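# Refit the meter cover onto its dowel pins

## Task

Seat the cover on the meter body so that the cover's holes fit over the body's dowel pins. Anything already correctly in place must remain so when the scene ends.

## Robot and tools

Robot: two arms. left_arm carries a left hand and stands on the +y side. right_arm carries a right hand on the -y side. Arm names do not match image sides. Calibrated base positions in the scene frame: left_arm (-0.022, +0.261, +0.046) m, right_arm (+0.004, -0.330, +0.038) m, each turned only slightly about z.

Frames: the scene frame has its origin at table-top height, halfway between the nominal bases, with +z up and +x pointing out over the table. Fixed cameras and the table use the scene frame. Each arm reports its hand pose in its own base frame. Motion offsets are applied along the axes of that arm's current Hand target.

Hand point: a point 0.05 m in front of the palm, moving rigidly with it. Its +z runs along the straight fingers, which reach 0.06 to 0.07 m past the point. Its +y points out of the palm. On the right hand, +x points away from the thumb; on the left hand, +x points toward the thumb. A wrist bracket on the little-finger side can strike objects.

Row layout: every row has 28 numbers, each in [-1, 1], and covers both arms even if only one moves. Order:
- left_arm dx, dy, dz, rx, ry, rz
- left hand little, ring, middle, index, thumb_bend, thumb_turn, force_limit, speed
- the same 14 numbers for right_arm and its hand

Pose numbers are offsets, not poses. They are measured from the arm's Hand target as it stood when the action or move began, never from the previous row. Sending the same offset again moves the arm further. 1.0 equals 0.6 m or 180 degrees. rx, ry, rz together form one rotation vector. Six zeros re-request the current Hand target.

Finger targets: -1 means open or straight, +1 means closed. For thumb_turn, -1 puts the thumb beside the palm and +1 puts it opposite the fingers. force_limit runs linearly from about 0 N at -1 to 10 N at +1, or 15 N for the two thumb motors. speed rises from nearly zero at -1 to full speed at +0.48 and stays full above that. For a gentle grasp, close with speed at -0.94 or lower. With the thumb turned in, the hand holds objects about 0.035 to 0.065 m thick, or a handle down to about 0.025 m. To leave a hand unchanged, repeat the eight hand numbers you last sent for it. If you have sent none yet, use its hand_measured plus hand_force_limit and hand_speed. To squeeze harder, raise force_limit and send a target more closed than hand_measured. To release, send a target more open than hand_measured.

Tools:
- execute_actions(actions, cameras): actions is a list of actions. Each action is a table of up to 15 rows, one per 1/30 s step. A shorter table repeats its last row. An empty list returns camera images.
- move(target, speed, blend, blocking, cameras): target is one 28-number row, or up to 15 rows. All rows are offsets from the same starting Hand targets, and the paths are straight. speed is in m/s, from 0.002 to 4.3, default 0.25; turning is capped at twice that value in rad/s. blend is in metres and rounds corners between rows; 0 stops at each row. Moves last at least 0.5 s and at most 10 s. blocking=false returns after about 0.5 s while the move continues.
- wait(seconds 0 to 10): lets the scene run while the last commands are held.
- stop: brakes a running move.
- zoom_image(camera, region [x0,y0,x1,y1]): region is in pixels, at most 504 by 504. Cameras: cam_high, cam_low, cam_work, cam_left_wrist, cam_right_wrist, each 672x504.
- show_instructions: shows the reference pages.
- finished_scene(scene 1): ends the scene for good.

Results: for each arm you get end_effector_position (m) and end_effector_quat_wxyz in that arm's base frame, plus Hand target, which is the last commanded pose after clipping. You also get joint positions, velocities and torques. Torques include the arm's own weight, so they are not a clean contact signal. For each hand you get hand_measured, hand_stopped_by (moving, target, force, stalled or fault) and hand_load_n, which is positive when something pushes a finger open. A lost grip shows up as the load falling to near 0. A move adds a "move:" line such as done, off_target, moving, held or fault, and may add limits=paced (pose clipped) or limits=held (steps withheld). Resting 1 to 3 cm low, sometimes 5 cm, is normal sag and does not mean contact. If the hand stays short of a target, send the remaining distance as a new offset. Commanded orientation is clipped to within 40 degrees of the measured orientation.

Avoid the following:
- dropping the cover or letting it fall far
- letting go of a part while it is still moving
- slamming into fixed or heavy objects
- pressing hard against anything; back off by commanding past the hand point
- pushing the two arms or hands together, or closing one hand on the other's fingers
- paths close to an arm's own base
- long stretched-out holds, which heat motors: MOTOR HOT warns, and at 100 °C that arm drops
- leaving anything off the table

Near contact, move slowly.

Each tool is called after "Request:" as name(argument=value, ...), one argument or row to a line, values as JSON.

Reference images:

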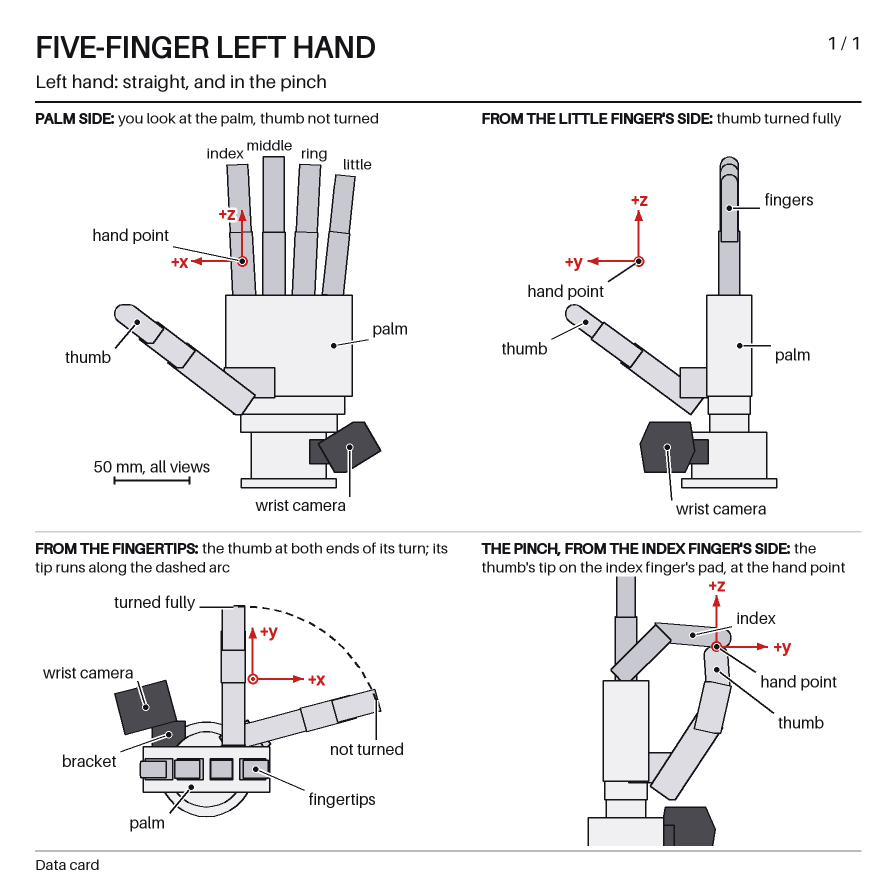

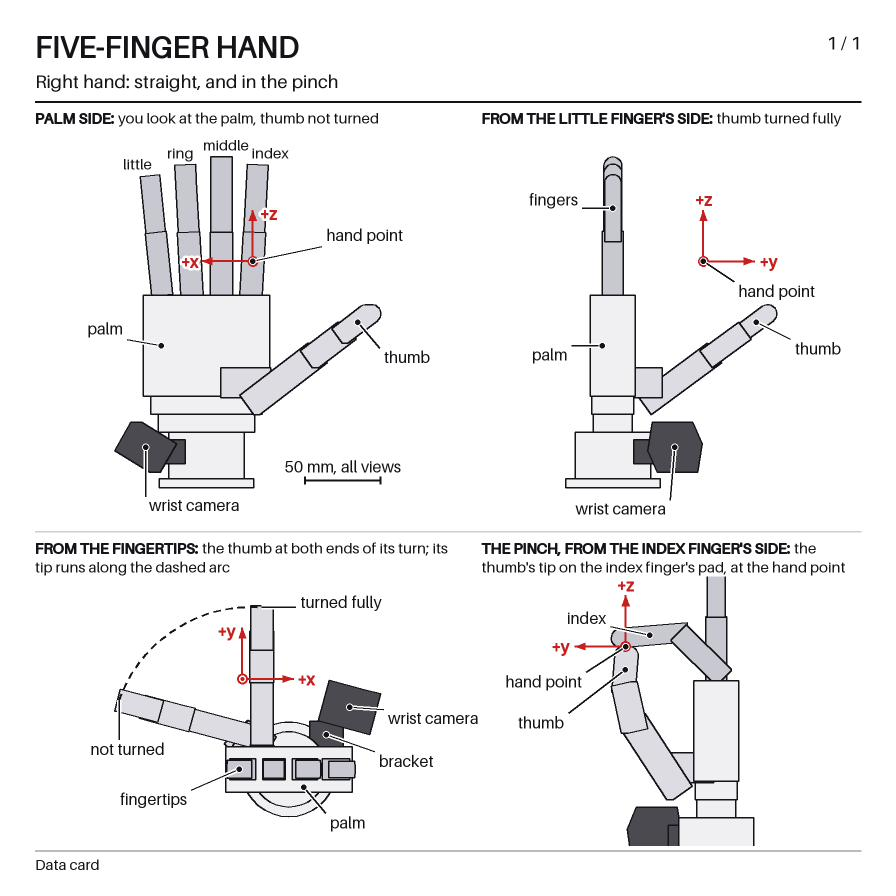

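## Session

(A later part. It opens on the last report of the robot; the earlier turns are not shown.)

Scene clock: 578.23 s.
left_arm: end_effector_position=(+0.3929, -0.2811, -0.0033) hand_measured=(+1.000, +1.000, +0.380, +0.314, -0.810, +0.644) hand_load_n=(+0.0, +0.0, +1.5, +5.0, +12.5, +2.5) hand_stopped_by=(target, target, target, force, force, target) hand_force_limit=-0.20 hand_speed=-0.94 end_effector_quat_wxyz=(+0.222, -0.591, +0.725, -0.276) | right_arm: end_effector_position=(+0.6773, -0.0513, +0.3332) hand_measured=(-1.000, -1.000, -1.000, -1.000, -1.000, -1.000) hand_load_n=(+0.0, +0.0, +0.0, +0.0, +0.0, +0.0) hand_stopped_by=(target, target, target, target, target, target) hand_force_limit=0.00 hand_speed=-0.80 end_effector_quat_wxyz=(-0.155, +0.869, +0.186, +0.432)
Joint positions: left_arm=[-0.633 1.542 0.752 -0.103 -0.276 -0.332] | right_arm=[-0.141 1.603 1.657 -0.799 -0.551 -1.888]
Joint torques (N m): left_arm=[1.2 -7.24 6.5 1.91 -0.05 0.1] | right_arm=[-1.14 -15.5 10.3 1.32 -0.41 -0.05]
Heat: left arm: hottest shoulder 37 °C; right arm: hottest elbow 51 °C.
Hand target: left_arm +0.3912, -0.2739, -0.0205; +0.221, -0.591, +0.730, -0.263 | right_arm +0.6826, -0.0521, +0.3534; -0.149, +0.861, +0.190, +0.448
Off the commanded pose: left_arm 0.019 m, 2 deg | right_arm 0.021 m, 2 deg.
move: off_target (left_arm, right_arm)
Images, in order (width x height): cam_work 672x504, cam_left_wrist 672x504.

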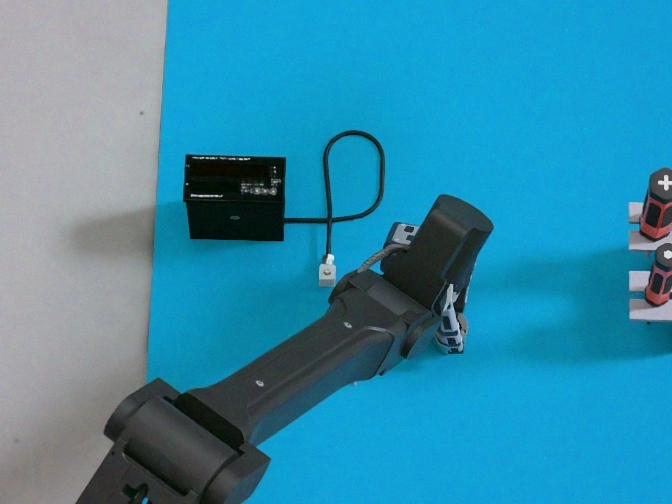

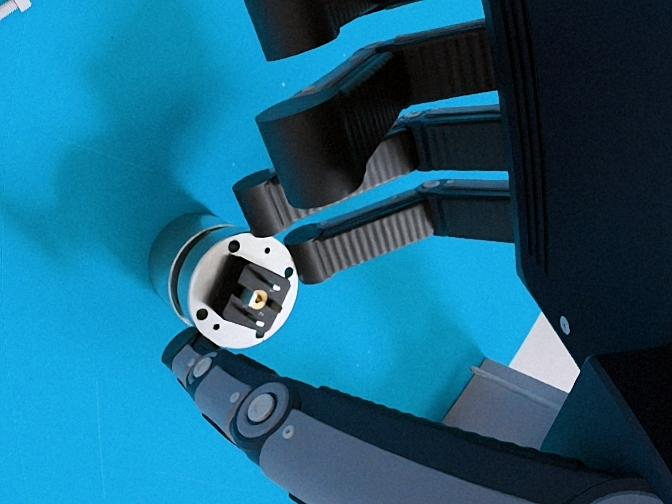

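Request:
move(
  target=[-0.00034,0.001009,0.00004,-0.000288,-0.0001,0.000089,1,1,0.38,0.36,-0.58,0.645,-0.2,-0.94,0,0,0,0,0,0,-1,-1,-1,-1,-1,-1,0,-0.8],
  speed=0.01,
)

Scene clock: 581.50 s.
left_arm: end_effector_position=(+0.3929, -0.2811, -0.0033) hand_measured=(+1.000, +1.000, +0.380, +0.314, -0.810, +0.644) hand_load_n=(+0.5, +0.0, +1.5, +5.0, +13.0, +2.5) hand_stopped_by=(target, target, target, force, force, target) hand_force_limit=-0.20 hand_speed=-0.94 end_effector_quat_wxyz=(+0.222, -0.591, +0.725, -0.276) | right_arm: end_effector_position=(+0.6773, -0.0513, +0.3332) hand_measured=(-1.000, -1.000, -1.000, -1.000, -1.000, -1.000) hand_load_n=(+0.0, +0.0, +0.0, +0.0, +0.0, +0.0) hand_stopped_by=(target, target, target, target, target, target) hand_force_limit=0.00 hand_speed=-0.80 end_effector_quat_wxyz=(-0.155, +0.869, +0.186, +0.432)
Joint positions: left_arm=[-0.633 1.542 0.752 -0.103 -0.276 -0.332] | right_arm=[-0.141 1.603 1.657 -0.799 -0.551 -1.888]
Joint torques (N m): left_arm=[1.2 -7.12 6.22 1.92 -0.05 0.11] | right_arm=[-1.2 -15.56 10.35 1.32 -0.41 -0.05]
Heat: left arm: hottest shoulder 37 °C; right arm: hottest elbow 51 °C.
Hand target: left_arm +0.3908, -0.2736, -0.0209; +0.221, -0.591, +0.730, -0.263 | right_arm +0.6826, -0.0521, +0.3534; -0.149, +0.861, +0.190, +0.448
Off the commanded pose: left_arm 0.019 m, 2 deg | right_arm 0.021 m, 2 deg.
move: off_target (left_arm, right_arm)

Request:
move(
  target=[-0.00068,0.002018,0.00008,-0.000576,-0.0002,0.000178,1,1,0.38,0.36,-0.58,0.645,-0.2,-0.94,0,0,0,0,0,0,-1,-1,-1,-1,-1,-1,0,-0.8],
  speed=0.01,
)

Scene clock: 582.43 s.
left_arm: end_effector_position=(+0.3929, -0.2811, -0.0033) hand_measured=(+1.000, +1.000, +0.380, +0.314, -0.810, +0.644) hand_load_n=(+0.0, +0.0, +1.0, +5.5, +12.5, +2.5) hand_stopped_by=(target, target, target, force, force, target) hand_force_limit=-0.20 hand_speed=-0.94 end_effector_quat_wxyz=(+0.222, -0.591, +0.725, -0.276) | right_arm: end_effector_position=(+0.6773, -0.0513, +0.3332) hand_measured=(-1.000, -1.000, -1.000, -1.000, -1.000, -1.000) hand_load_n=(+0.0, +0.0, +0.0, +0.0, +0.0, +0.0) hand_stopped_by=(target, target, target, target, target, target) hand_force_limit=0.00 hand_speed=-0.80 end_effector_quat_wxyz=(-0.155, +0.869, +0.186, +0.432)
Joint positions: left_arm=[-0.633 1.542 0.752 -0.103 -0.276 -0.332] | right_arm=[-0.141 1.603 1.657 -0.799 -0.551 -1.888]
Joint torques (N m): left_arm=[0.85 -7.24 6.15 1.98 -0.03 0.1] | right_arm=[-1.2 -15.56 10.35 1.35 -0.4 -0.05]
Heat: left arm: hottest shoulder 37 °C; right arm: hottest elbow 51 °C.
Hand target: left_arm +0.3900, -0.2730, -0.0217; +0.221, -0.591, +0.730, -0.262 | right_arm +0.6826, -0.0521, +0.3534; -0.149, +0.861, +0.190, +0.448
Off the commanded pose: left_arm 0.020 m, 2 deg | right_arm 0.021 m, 2 deg.
move: off_target (left_arm, right_arm)

Request:
move(
  target=[
    [0.015702,-0.137982,-0.105507,0.002925,0.001092,-0.00082,1,1,0.38,0.36,-0.58,0.645,-0.2,-0.94,0,0,0,0,0,0,-1,-1,-1,-1,-1,-1,0,-0.8],
    [0.001512,-0.026995,-0.026708,0.002925,0.001092,-0.00082,1,1,0.38,0.36,-0.58,0.645,-0.2,-0.94,0,0,0,0,0,0,-1,-1,-1,-1,-1,-1,0,-0.8],
    [0.0013,-0.00908,-0.006528,0.002925,0.001092,-0.00082,1,1,0.38,0.36,-0.58,0.645,-0.2,-0.94,0,0,0,0,0,0,-1,-1,-1,-1,-1,-1,0,-0.8],
  ],
  speed=[0.07,0.05,0.03],
  blend=[0,0.004,0],
  cameras=["cam_work","cam_left_wrist"],
)

Request:
zoom_image(
  camera="cam_work",
  region=[440, 305, 480, 345],
)

Request:
zoom_image(
  camera="cam_left_wrist",
  region=[180, 220, 300, 350],
)

Request:
zoom_image(
  camera="cam_work",
  region=[458, 325, 470, 337],
)

Request:
zoom_image(
  camera="cam_work",
  region=[451, 308, 463, 320],
)

Scene clock: 589.53 s.
left_arm: end_effector_position=(+0.3927, -0.2800, -0.0025) hand_measured=(+1.000, +1.000, +0.380, +0.314, -0.810, +0.644) hand_load_n=(+0.0, +0.0, +2.0, +5.5, +12.5, +2.5) hand_stopped_by=(target, target, target, force, force, target) hand_force_limit=-0.20 hand_speed=-0.94 end_effector_quat_wxyz=(+0.222, -0.592, +0.725, -0.275) | right_arm: end_effector_position=(+0.6773, -0.0513, +0.3332) hand_measured=(-1.000, -1.000, -1.000, -1.000, -1.000, -1.000) hand_load_n=(+0.0, +0.0, +0.0, +0.0, +0.0, +0.0) hand_stopped_by=(target, target, target, target, target, target) hand_force_limit=0.00 hand_speed=-0.80 end_effector_quat_wxyz=(-0.155, +0.869, +0.186, +0.432)
Joint positions: left_arm=[-0.631 1.539 0.752 -0.108 -0.276 -0.332] | right_arm=[-0.141 1.603 1.657 -0.799 -0.551 -1.888]
Joint torques (N m): left_arm=[0.67 -8.06 6.39 1.92 -0.02 0.14] | right_arm=[-1.14 -15.5 10.32 1.31 -0.41 -0.06]
Heat: left arm: hottest shoulder 37 °C; right arm: hottest elbow 51 °C.
Hand target: left_arm +0.3914, -0.2741, -0.0152; +0.222, -0.591, +0.729, -0.266 | right_arm +0.6826, -0.0521, +0.3534; -0.149, +0.861, +0.190, +0.448
Off the commanded pose: left_arm 0.014 m, 1 deg | right_arm 0.021 m, 2 deg.
move: off_target (left_arm, right_arm)
Images, in order (width x height): cam_work 672x504, cam_left_wrist 672x504.

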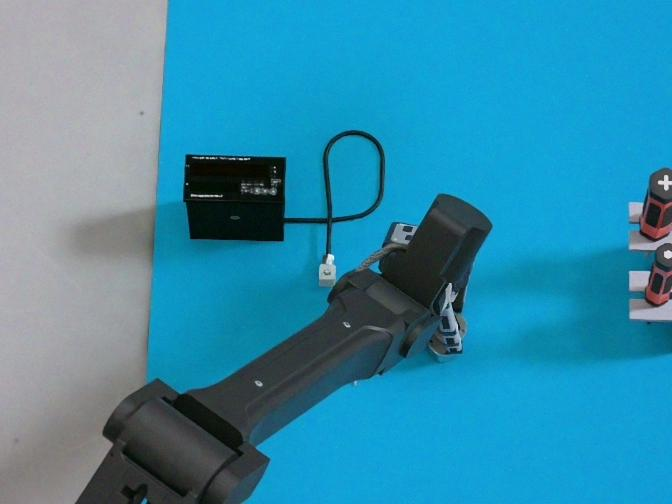

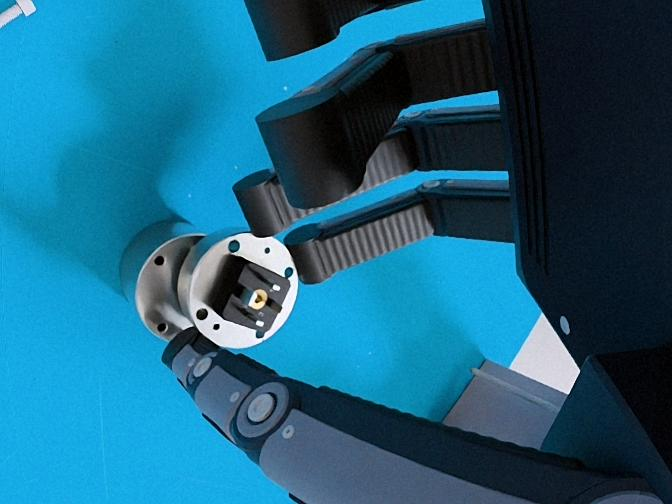

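Scaled by 12.600 from the camera's 672x504 image, which has a finer 960x720 frame.

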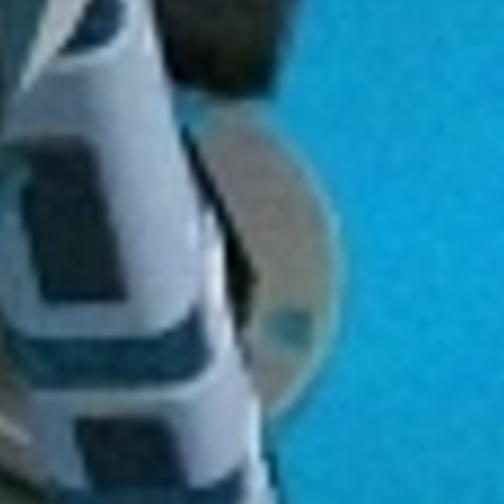

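Scaled by 3.877 from the camera's 672x504 image, which has a finer 960x720 frame.

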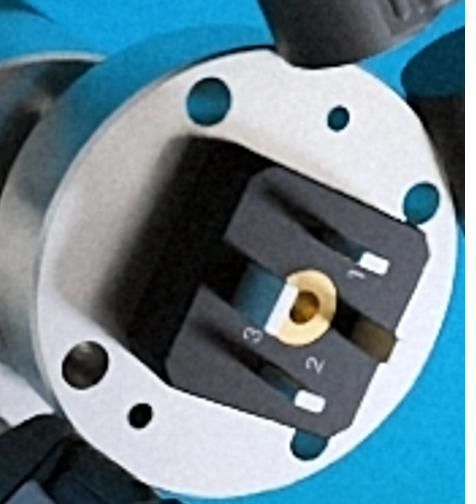

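Scaled by 42.000 from the camera's 672x504 image, which has a finer 960x720 frame.

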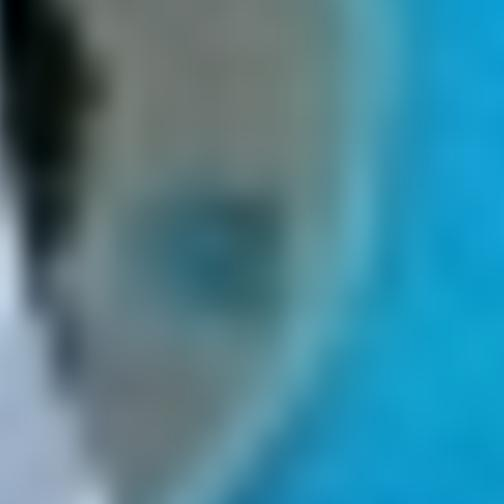

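Scaled by 42.000 from the camera's 672x504 image, which has a finer 960x720 frame.

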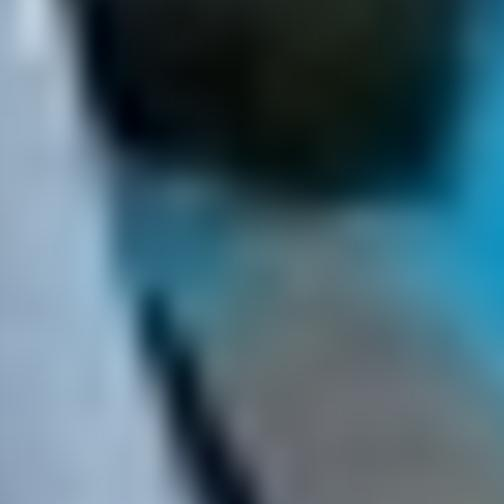

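Request:
move(
  target=[0.01519,-0.129832,-0.097682,0,0,0,1,1,0.38,0.36,-0.58,0.645,-0.2,-0.94,0,0,0,0,0,0,-1,-1,-1,-1,-1,-1,0,-0.8],
  speed=0.07,
  cameras=["all"],
)

Scene clock: 592.40 s.
left_arm: end_effector_position=(+0.3908, -0.2785, +0.0523) hand_measured=(+1.000, +1.000, +0.380, +0.314, -0.810, +0.644) hand_load_n=(+0.0, +0.0, +2.0, +5.5, +12.5, +2.5) hand_stopped_by=(target, target, target, force, force, target) hand_force_limit=-0.20 hand_speed=-0.94 end_effector_quat_wxyz=(+0.214, -0.595, +0.736, -0.244) | right_arm: end_effector_position=(+0.6773, -0.0513, +0.3332) hand_measured=(-1.000, -1.000, -1.000, -1.000, -1.000, -1.000) hand_load_n=(+0.0, +0.0, +0.0, +0.0, +0.0, +0.0) hand_stopped_by=(target, target, target, target, target, target) hand_force_limit=0.00 hand_speed=-0.80 end_effector_quat_wxyz=(-0.155, +0.869, +0.186, +0.432)
Joint positions: left_arm=[-0.631 1.448 0.865 -0.379 -0.276 -0.332] | right_arm=[-0.141 1.603 1.657 -0.799 -0.551 -1.888]
Joint torques (N m): left_arm=[0.67 -10.17 12.53 1.02 -0.12 0.11] | right_arm=[-1.2 -15.56 10.32 1.31 -0.4 -0.05]
Heat: left arm: hottest shoulder 37 °C; right arm: hottest elbow 51 °C.
Hand target: left_arm +0.4101, -0.2881, +0.0800; +0.222, -0.591, +0.728, -0.266 | right_arm +0.6826, -0.0521, +0.3534; -0.149, +0.861, +0.190, +0.448
Off the commanded pose: left_arm 0.035 m, 3 deg | right_arm 0.021 m, 2 deg.
move: off_target (left_arm, right_arm)

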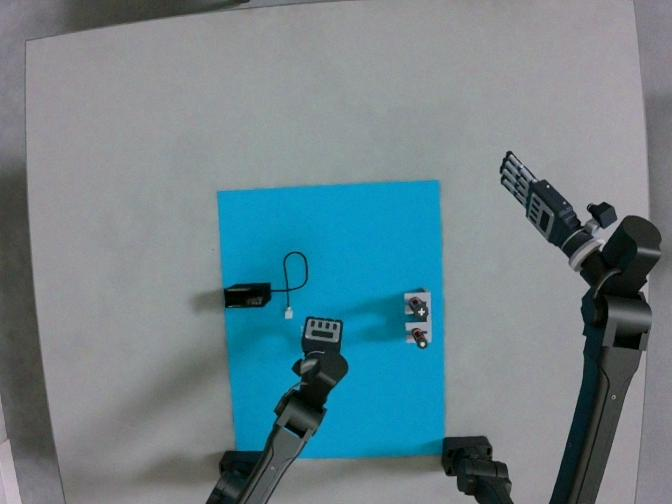

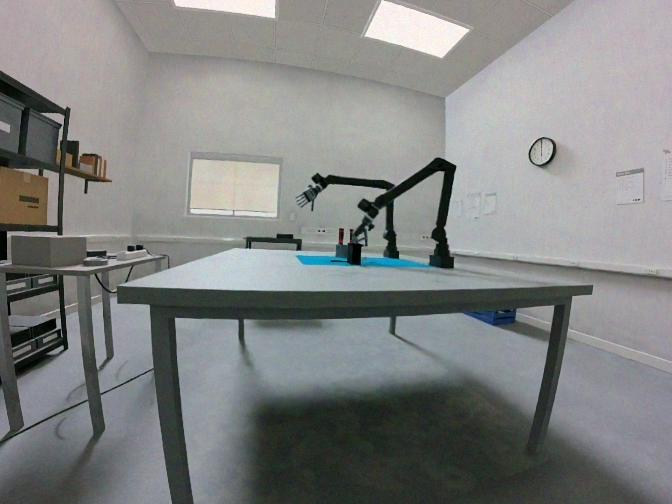

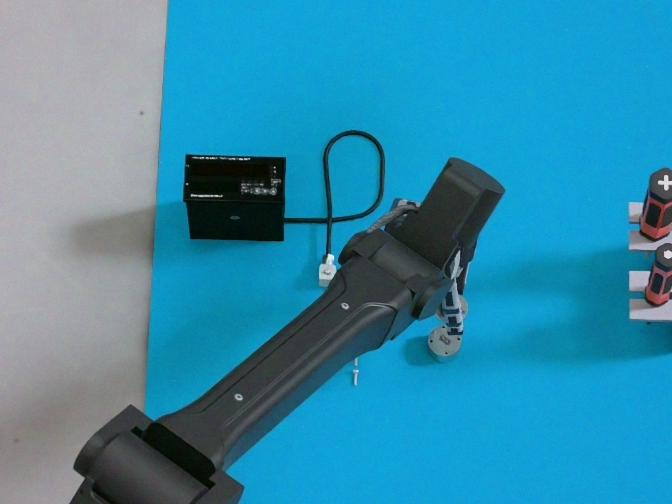

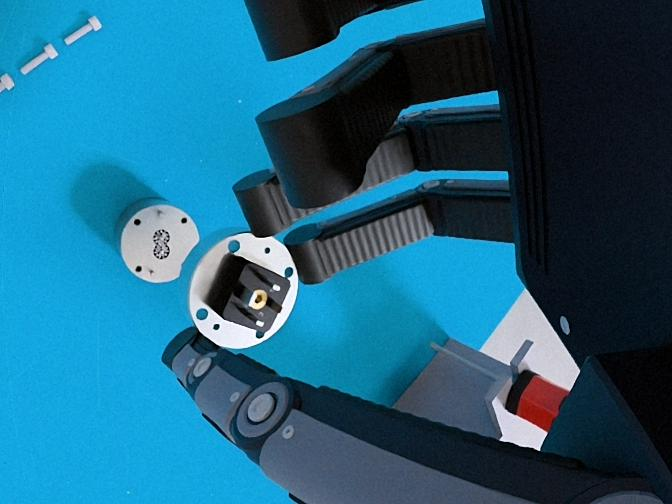

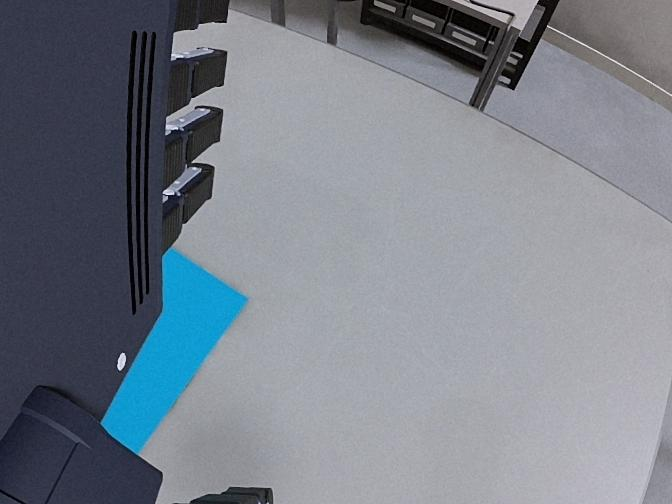

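Request:
zoom_image(
  camera="cam_work",
  region=[420, 320, 470, 370],
)

Request:
zoom_image(
  camera="cam_left_wrist",
  region=[100, 180, 220, 300],
)

Scaled by 10.080 from the camera's 672x504 image, which has a finer 960x720 frame.

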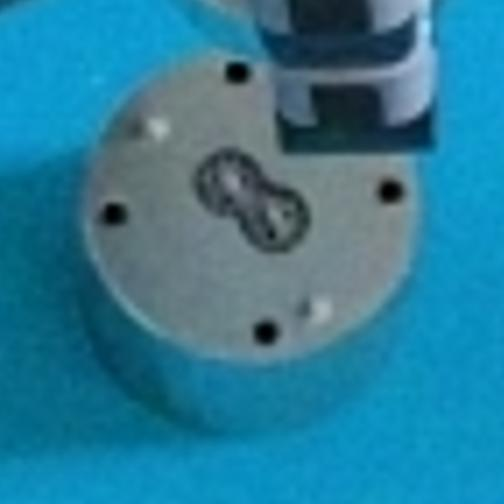

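Scaled by 4.200 from the camera's 672x504 image, which has a finer 960x720 frame.

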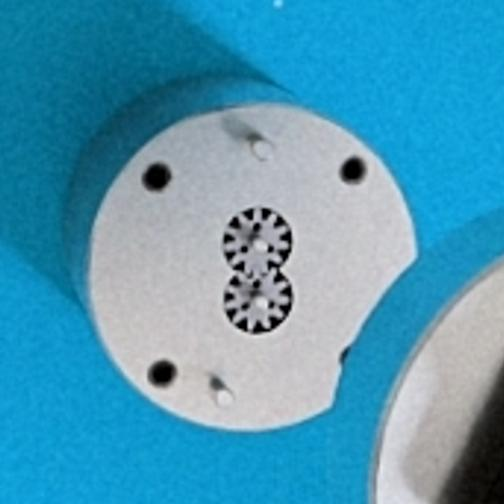

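Request:
zoom_image(
  camera="cam_left_wrist",
  region=[180, 220, 300, 350],
)

Scaled by 3.877 from the camera's 672x504 image, which has a finer 960x720 frame.

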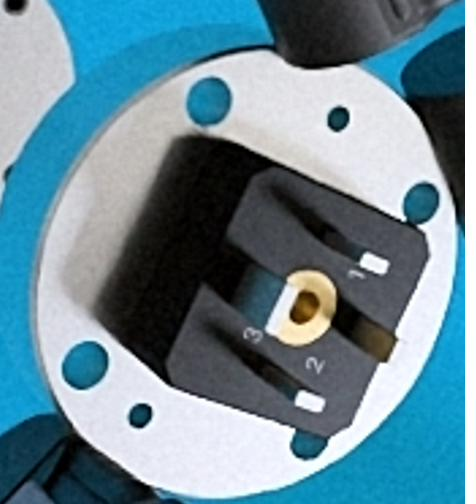

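Request:
move(
  target=[0.002685,-0.034035,0.02909,-0.00132,-0.0974,-0.11373,1,1,0.38,0.36,-0.58,0.645,-0.2,-0.94,0,0,0,0,0,0,-1,-1,-1,-1,-1,-1,0,-0.8],
  speed=0.1,
  cameras=["cam_work","cam_left_wrist"],
)

Scene clock: 617.10 s.
left_arm: end_effector_position=(+0.4226, -0.2784, +0.0700) hand_measured=(+1.000, +1.000, +0.380, +0.314, -0.810, +0.644) hand_load_n=(+0.0, +0.0, +1.5, +5.5, +12.5, +2.5) hand_stopped_by=(target, target, target, force, force, target) hand_force_limit=-0.20 hand_speed=-0.94 end_effector_quat_wxyz=(-0.279, +0.743, -0.576, +0.196) | right_arm: end_effector_position=(+0.6773, -0.0513, +0.3332) hand_measured=(-1.000, -1.000, -1.000, -1.000, -1.000, -1.000) hand_load_n=(+0.0, +0.0, +0.0, +0.0, +0.0, +0.0) hand_stopped_by=(target, target, target, target, target, target) hand_force_limit=0.00 hand_speed=-0.80 end_effector_quat_wxyz=(-0.155, +0.869, +0.186, +0.432)
Joint positions: left_arm=[-0.677 1.525 1.016 -0.623 -0.559 -0.801] | right_arm=[-0.141 1.603 1.657 -0.799 -0.551 -1.888]
Joint torques (N m): left_arm=[-0.67 -8.76 12.79 0.5 -0.43 -0.2] | right_arm=[-1.08 -15.56 10.35 1.35 -0.4 -0.05]
Heat: left arm: hottest shoulder 37 °C; right arm: hottest elbow 52 °C.
Hand target: left_arm +0.4360, -0.2953, +0.0799; -0.278, +0.744, -0.571, +0.207 | right_arm +0.6826, -0.0521, +0.3534; -0.149, +0.861, +0.190, +0.448
Off the commanded pose: left_arm 0.024 m, 1 deg | right_arm 0.021 m, 2 deg.
move: off_target (left_arm, right_arm)
Images, in order (width x height): cam_work 672x504, cam_left_wrist 672x504.

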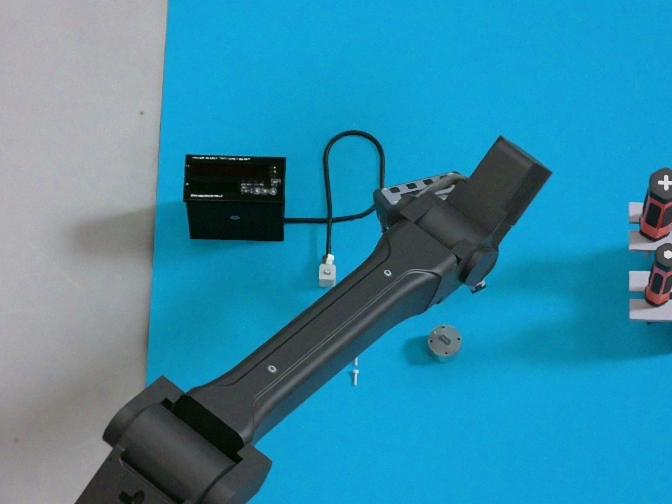

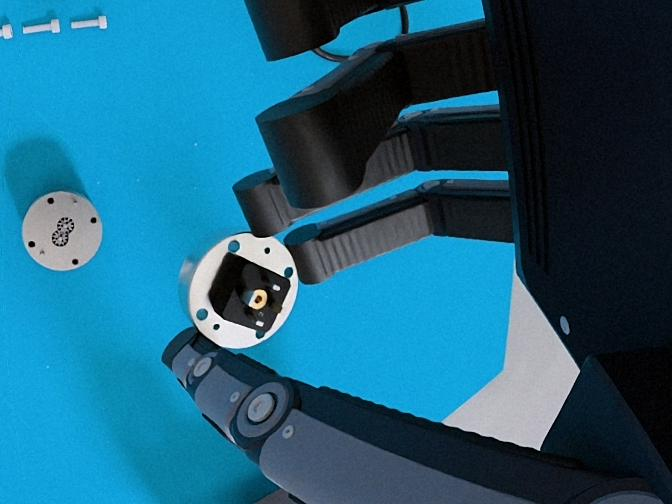

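Request:
zoom_image(
  camera="cam_work",
  region=[420, 315, 470, 365],
)

Request:
zoom_image(
  camera="cam_left_wrist",
  region=[10, 180, 110, 280],
)

Scaled by 10.080 from the camera's 672x504 image, which has a finer 960x720 frame.

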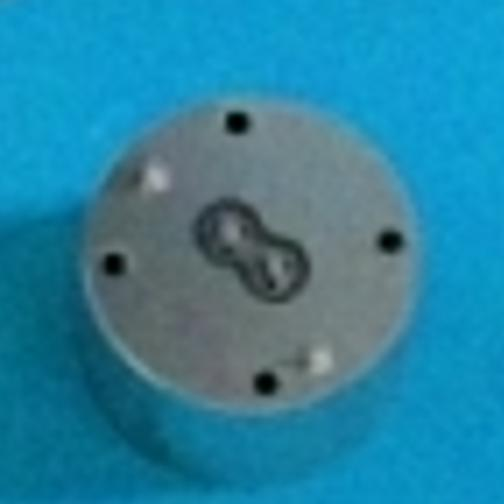

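Scaled by 5.040 from the camera's 672x504 image, which has a finer 960x720 frame.

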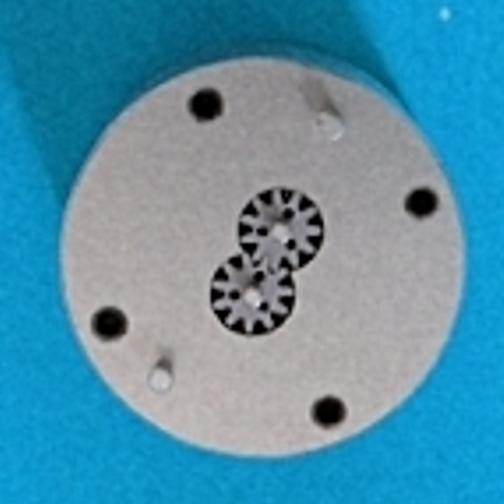

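Request:
move(
  target=[-0.08077,0.06643,-0.03418,0,0,0,1,1,0.38,0.36,-0.58,0.645,-0.2,-0.94,0,0,0,0,0,0,-1,-1,-1,-1,-1,-1,0,-0.8],
  speed=0.07,
  cameras=["cam_work","cam_left_wrist"],
)

Scene clock: 645.83 s.
left_arm: end_effector_position=(+0.3834, -0.2560, +0.0658) hand_measured=(+1.000, +1.000, +0.380, +0.314, -0.810, +0.644) hand_load_n=(-0.5, +0.0, +2.0, +6.0, +12.5, +2.5) hand_stopped_by=(target, target, target, force, force, target) hand_force_limit=-0.20 hand_speed=-0.94 end_effector_quat_wxyz=(-0.279, +0.743, -0.576, +0.194) | right_arm: end_effector_position=(+0.6773, -0.0513, +0.3332) hand_measured=(-1.000, -1.000, -1.000, -1.000, -1.000, -1.000) hand_load_n=(+0.0, +0.0, +0.0, +0.0, +0.0, +0.0) hand_stopped_by=(target, target, target, target, target, target) hand_force_limit=0.00 hand_speed=-0.80 end_effector_quat_wxyz=(-0.155, +0.869, +0.186, +0.432)
Joint positions: left_arm=[-0.696 1.424 0.895 -0.619 -0.568 -0.822] | right_arm=[-0.141 1.603 1.657 -0.799 -0.551 -1.888]
Joint torques (N m): left_arm=[-0.38 -10.11 7.23 1.29 -0.44 -0.15] | right_arm=[-1.14 -15.56 10.33 1.32 -0.4 -0.05]
Heat: left arm: hottest elbow 37 °C; right arm: hottest elbow 52 °C.
Hand target: left_arm +0.3813, -0.2598, +0.0701; -0.278, +0.744, -0.571, +0.207 | right_arm +0.6826, -0.0521, +0.3534; -0.149, +0.861, +0.190, +0.448
Off the commanded pose: left_arm 0.006 m, 2 deg | right_arm 0.021 m, 2 deg.
move: off_target (right_arm)
Images, in order (width x height): cam_work 672x504, cam_left_wrist 672x504.

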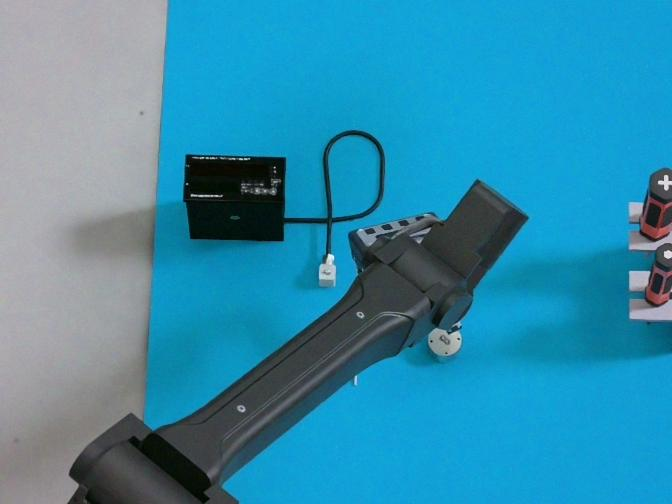

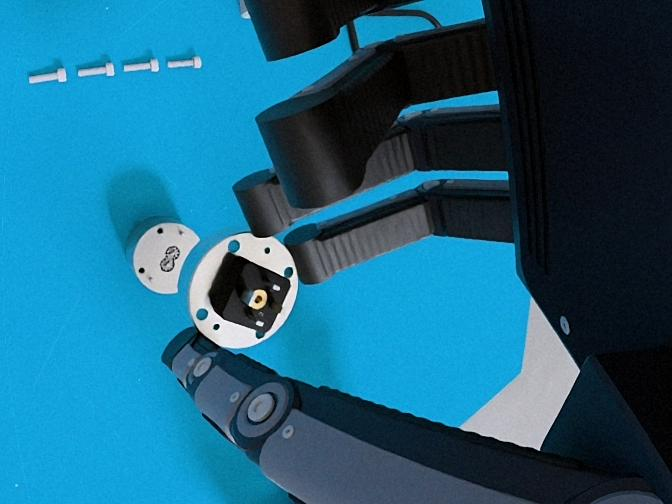

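Request:
move(
  target=[0.00055,0.06132,0.06825,0,0,0,1,1,0.38,0.36,-0.58,0.645,-0.2,-0.94,0,0,0,0,0,0,-1,-1,-1,-1,-1,-1,0,-0.8],
  speed=0.05,
  cameras=["cam_work","cam_left_wrist"],
)

Scene clock: 648.03 s.
left_arm: end_effector_position=(+0.3842, -0.2579, +0.0269) hand_measured=(+1.000, +1.000, +0.380, +0.314, -0.810, +0.644) hand_load_n=(+0.0, +0.0, +1.5, +5.5, +12.5, +2.5) hand_stopped_by=(target, target, target, force, force, target) hand_force_limit=-0.20 hand_speed=-0.94 end_effector_quat_wxyz=(-0.279, +0.744, -0.570, +0.211) | right_arm: end_effector_position=(+0.6773, -0.0513, +0.3332) hand_measured=(-1.000, -1.000, -1.000, -1.000, -1.000, -1.000) hand_load_n=(+0.0, +0.0, +0.0, +0.0, +0.0, +0.0) hand_stopped_by=(target, target, target, target, target, target) hand_force_limit=0.00 hand_speed=-0.80 end_effector_quat_wxyz=(-0.155, +0.869, +0.186, +0.432)
Joint positions: left_arm=[-0.698 1.478 0.817 -0.453 -0.569 -0.825] | right_arm=[-0.141 1.603 1.657 -0.799 -0.551 -1.888]
Joint torques (N m): left_arm=[-0.44 -7.12 6.75 1.32 -0.39 -0.19] | right_arm=[-1.14 -15.56 10.32 1.32 -0.41 -0.06]
Heat: left arm: hottest elbow 37 °C; right arm: hottest elbow 52 °C.
Hand target: left_arm +0.3799, -0.2599, +0.0150; -0.278, +0.744, -0.571, +0.207 | right_arm +0.6826, -0.0521, +0.3534; -0.149, +0.861, +0.190, +0.448
Off the commanded pose: left_arm 0.013 m, 0 deg | right_arm 0.021 m, 2 deg.
move: off_target (left_arm, right_arm)
Images, in order (width x height): cam_work 672x504, cam_left_wrist 672x504.

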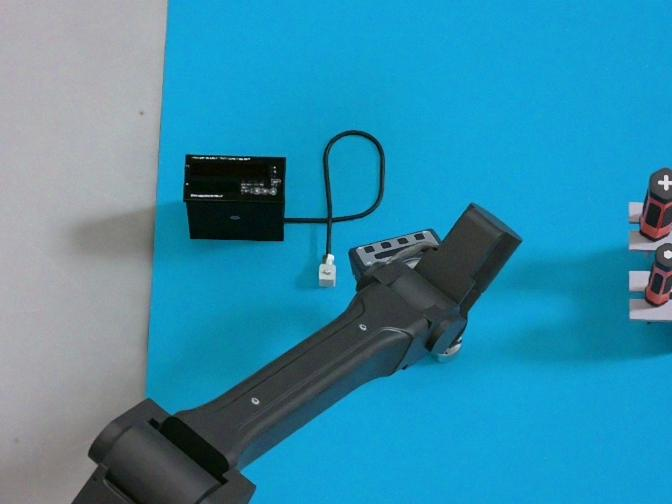

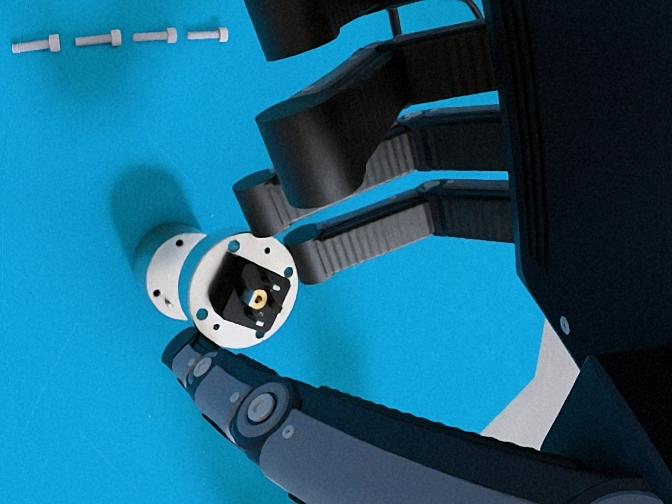

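Request:
zoom_image(
  camera="cam_left_wrist",
  region=[120, 210, 240, 340],
)

Scaled by 3.877 from the camera's 672x504 image, which has a finer 960x720 frame.

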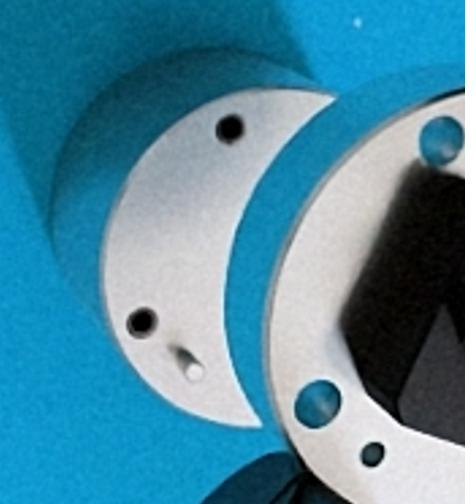

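Request:
move(
  target=[0.0111,0.01388,0.00333,0,0,0,1,1,0.38,0.36,-0.58,0.645,-0.2,-0.94,0,0,0,0,0,0,-1,-1,-1,-1,-1,-1,0,-0.8],
  speed=0.04,
  cameras=["cam_work","cam_left_wrist"],
)

Request:
zoom_image(
  camera="cam_left_wrist",
  region=[120, 210, 240, 340],
)

Request:
zoom_image(
  camera="cam_work",
  region=[430, 320, 480, 370],
)

Scene clock: 650.97 s.
left_arm: end_effector_position=(+0.3802, -0.2655, +0.0193) hand_measured=(+1.000, +1.000, +0.380, +0.314, -0.810, +0.644) hand_load_n=(+0.0, +0.0, +2.0, +5.5, +12.5, +2.5) hand_stopped_by=(target, target, target, force, force, target) hand_force_limit=-0.20 hand_speed=-0.94 end_effector_quat_wxyz=(-0.278, +0.743, -0.571, +0.211) | right_arm: end_effector_position=(+0.6773, -0.0513, +0.3332) hand_measured=(-1.000, -1.000, -1.000, -1.000, -1.000, -1.000) hand_load_n=(+0.0, +0.0, +0.0, +0.0, +0.0, +0.0) hand_stopped_by=(target, target, target, target, target, target) hand_force_limit=0.00 hand_speed=-0.80 end_effector_quat_wxyz=(-0.155, +0.869, +0.186, +0.432)
Joint positions: left_arm=[-0.719 1.499 0.817 -0.445 -0.578 -0.846] | right_arm=[-0.141 1.603 1.657 -0.799 -0.551 -1.888]
Joint torques (N m): left_arm=[-0.73 -7.36 6.65 1.54 -0.42 -0.17] | right_arm=[-1.2 -15.56 10.32 1.31 -0.4 -0.05]
Heat: left arm: hottest elbow 37 °C; right arm: hottest elbow 52 °C.
Hand target: left_arm +0.3767, -0.2678, +0.0079; -0.278, +0.744, -0.571, +0.207 | right_arm +0.6826, -0.0521, +0.3534; -0.149, +0.861, +0.190, +0.448
Off the commanded pose: left_arm 0.012 m, 0 deg | right_arm 0.021 m, 2 deg.
move: off_target (left_arm, right_arm)
Images, in order (width x height): cam_work 672x504, cam_left_wrist 672x504.

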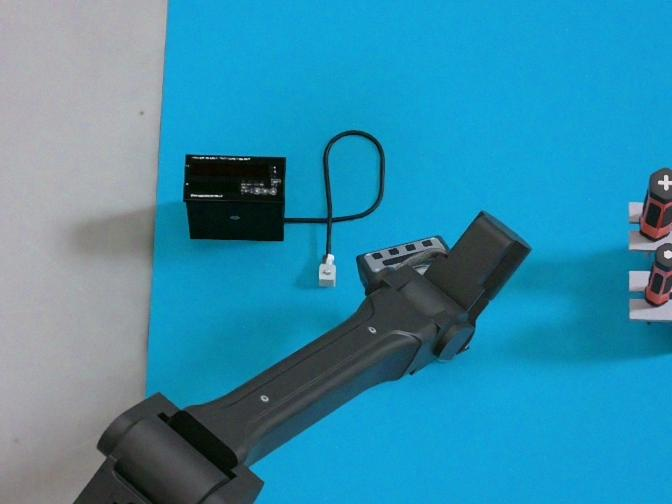

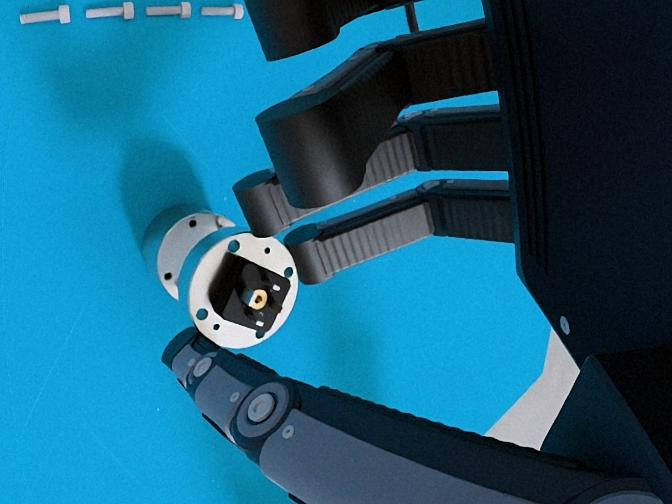

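Scaled by 3.877 from the camera's 672x504 image, which has a finer 960x720 frame.

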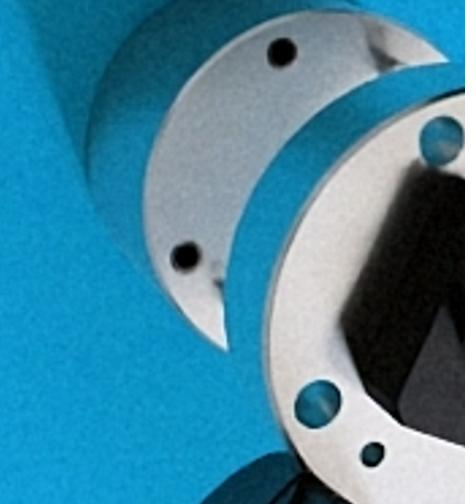

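Scaled by 10.080 from the camera's 672x504 image, which has a finer 960x720 frame.

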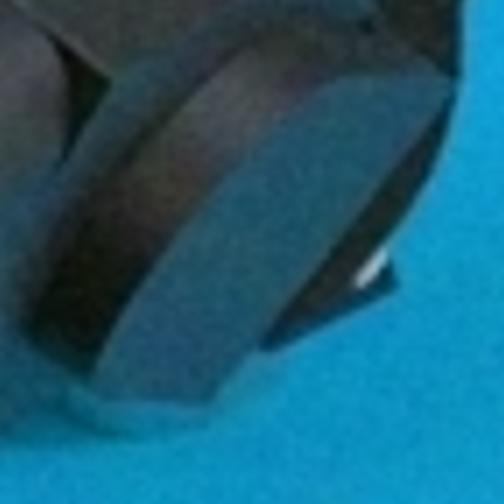

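Request:
move(
  target=[0.00081,0.01767,0.02278,0,0,0,1,1,0.38,0.36,-0.58,0.645,-0.2,-0.94,0,0,0,0,0,0,-1,-1,-1,-1,-1,-1,0,-0.8],
  speed=0.03,
  cameras=["cam_left_wrist"],
)

Request:
zoom_image(
  camera="cam_left_wrist",
  region=[160, 210, 240, 290],
)

Request:
zoom_image(
  camera="cam_left_wrist",
  region=[180, 220, 300, 350],
)

Scene clock: 659.33 s.
left_arm: end_effector_position=(+0.3823, -0.2673, +0.0031) hand_measured=(+1.000, +1.000, +0.380, +0.314, -0.810, +0.644) hand_load_n=(+0.0, +0.0, +2.0, +5.5, +12.5, +2.5) hand_stopped_by=(target, target, target, force, force, target) hand_force_limit=-0.20 hand_speed=-0.94 end_effector_quat_wxyz=(-0.278, +0.744, -0.570, +0.212) | right_arm: end_effector_position=(+0.6773, -0.0513, +0.3332) hand_measured=(-1.000, -1.000, -1.000, -1.000, -1.000, -1.000) hand_load_n=(+0.0, +0.0, +0.0, +0.0, +0.0, +0.0) hand_stopped_by=(target, target, target, target, target, target) hand_force_limit=0.00 hand_speed=-0.80 end_effector_quat_wxyz=(-0.155, +0.869, +0.186, +0.432)
Joint positions: left_arm=[-0.719 1.536 0.804 -0.391 -0.578 -0.847] | right_arm=[-0.141 1.603 1.657 -0.799 -0.551 -1.888]
Joint torques (N m): left_arm=[-0.15 -7.06 6.28 1.32 -0.42 -0.17] | right_arm=[-1.2 -15.5 10.32 1.33 -0.41 -0.05]
Heat: left arm: hottest elbow 37 °C; right arm: hottest elbow 52 °C.
Hand target: left_arm +0.3777, -0.2680, -0.0091; -0.278, +0.744, -0.571, +0.207 | right_arm +0.6826, -0.0521, +0.3534; -0.149, +0.861, +0.190, +0.448
Off the commanded pose: left_arm 0.013 m, 1 deg | right_arm 0.021 m, 2 deg.
move: off_target (left_arm, right_arm)
Images, in order (width x height): cam_left_wrist 672x504.

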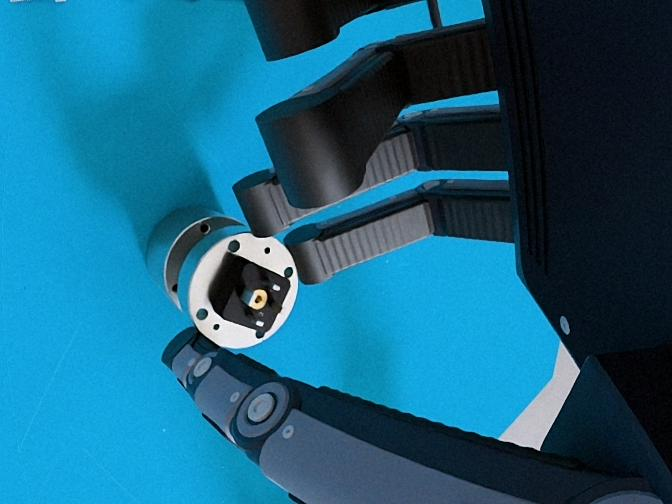

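Scaled by 6.300 from the camera's 672x504 image, which has a finer 960x720 frame.

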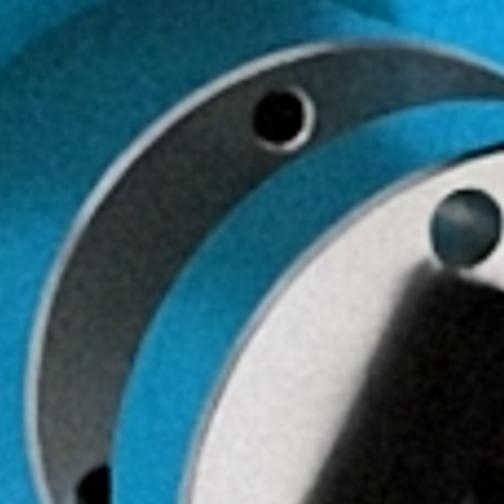

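Scaled by 3.877 from the camera's 672x504 image, which has a finer 960x720 frame.

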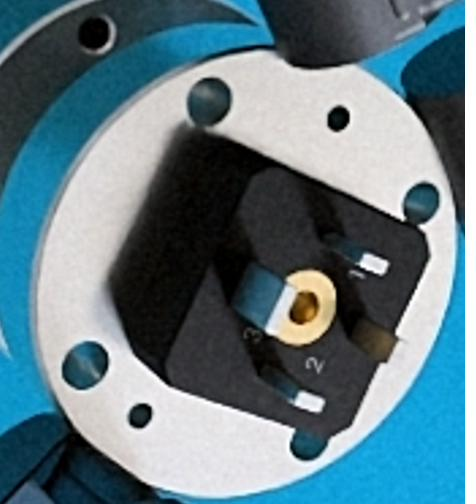

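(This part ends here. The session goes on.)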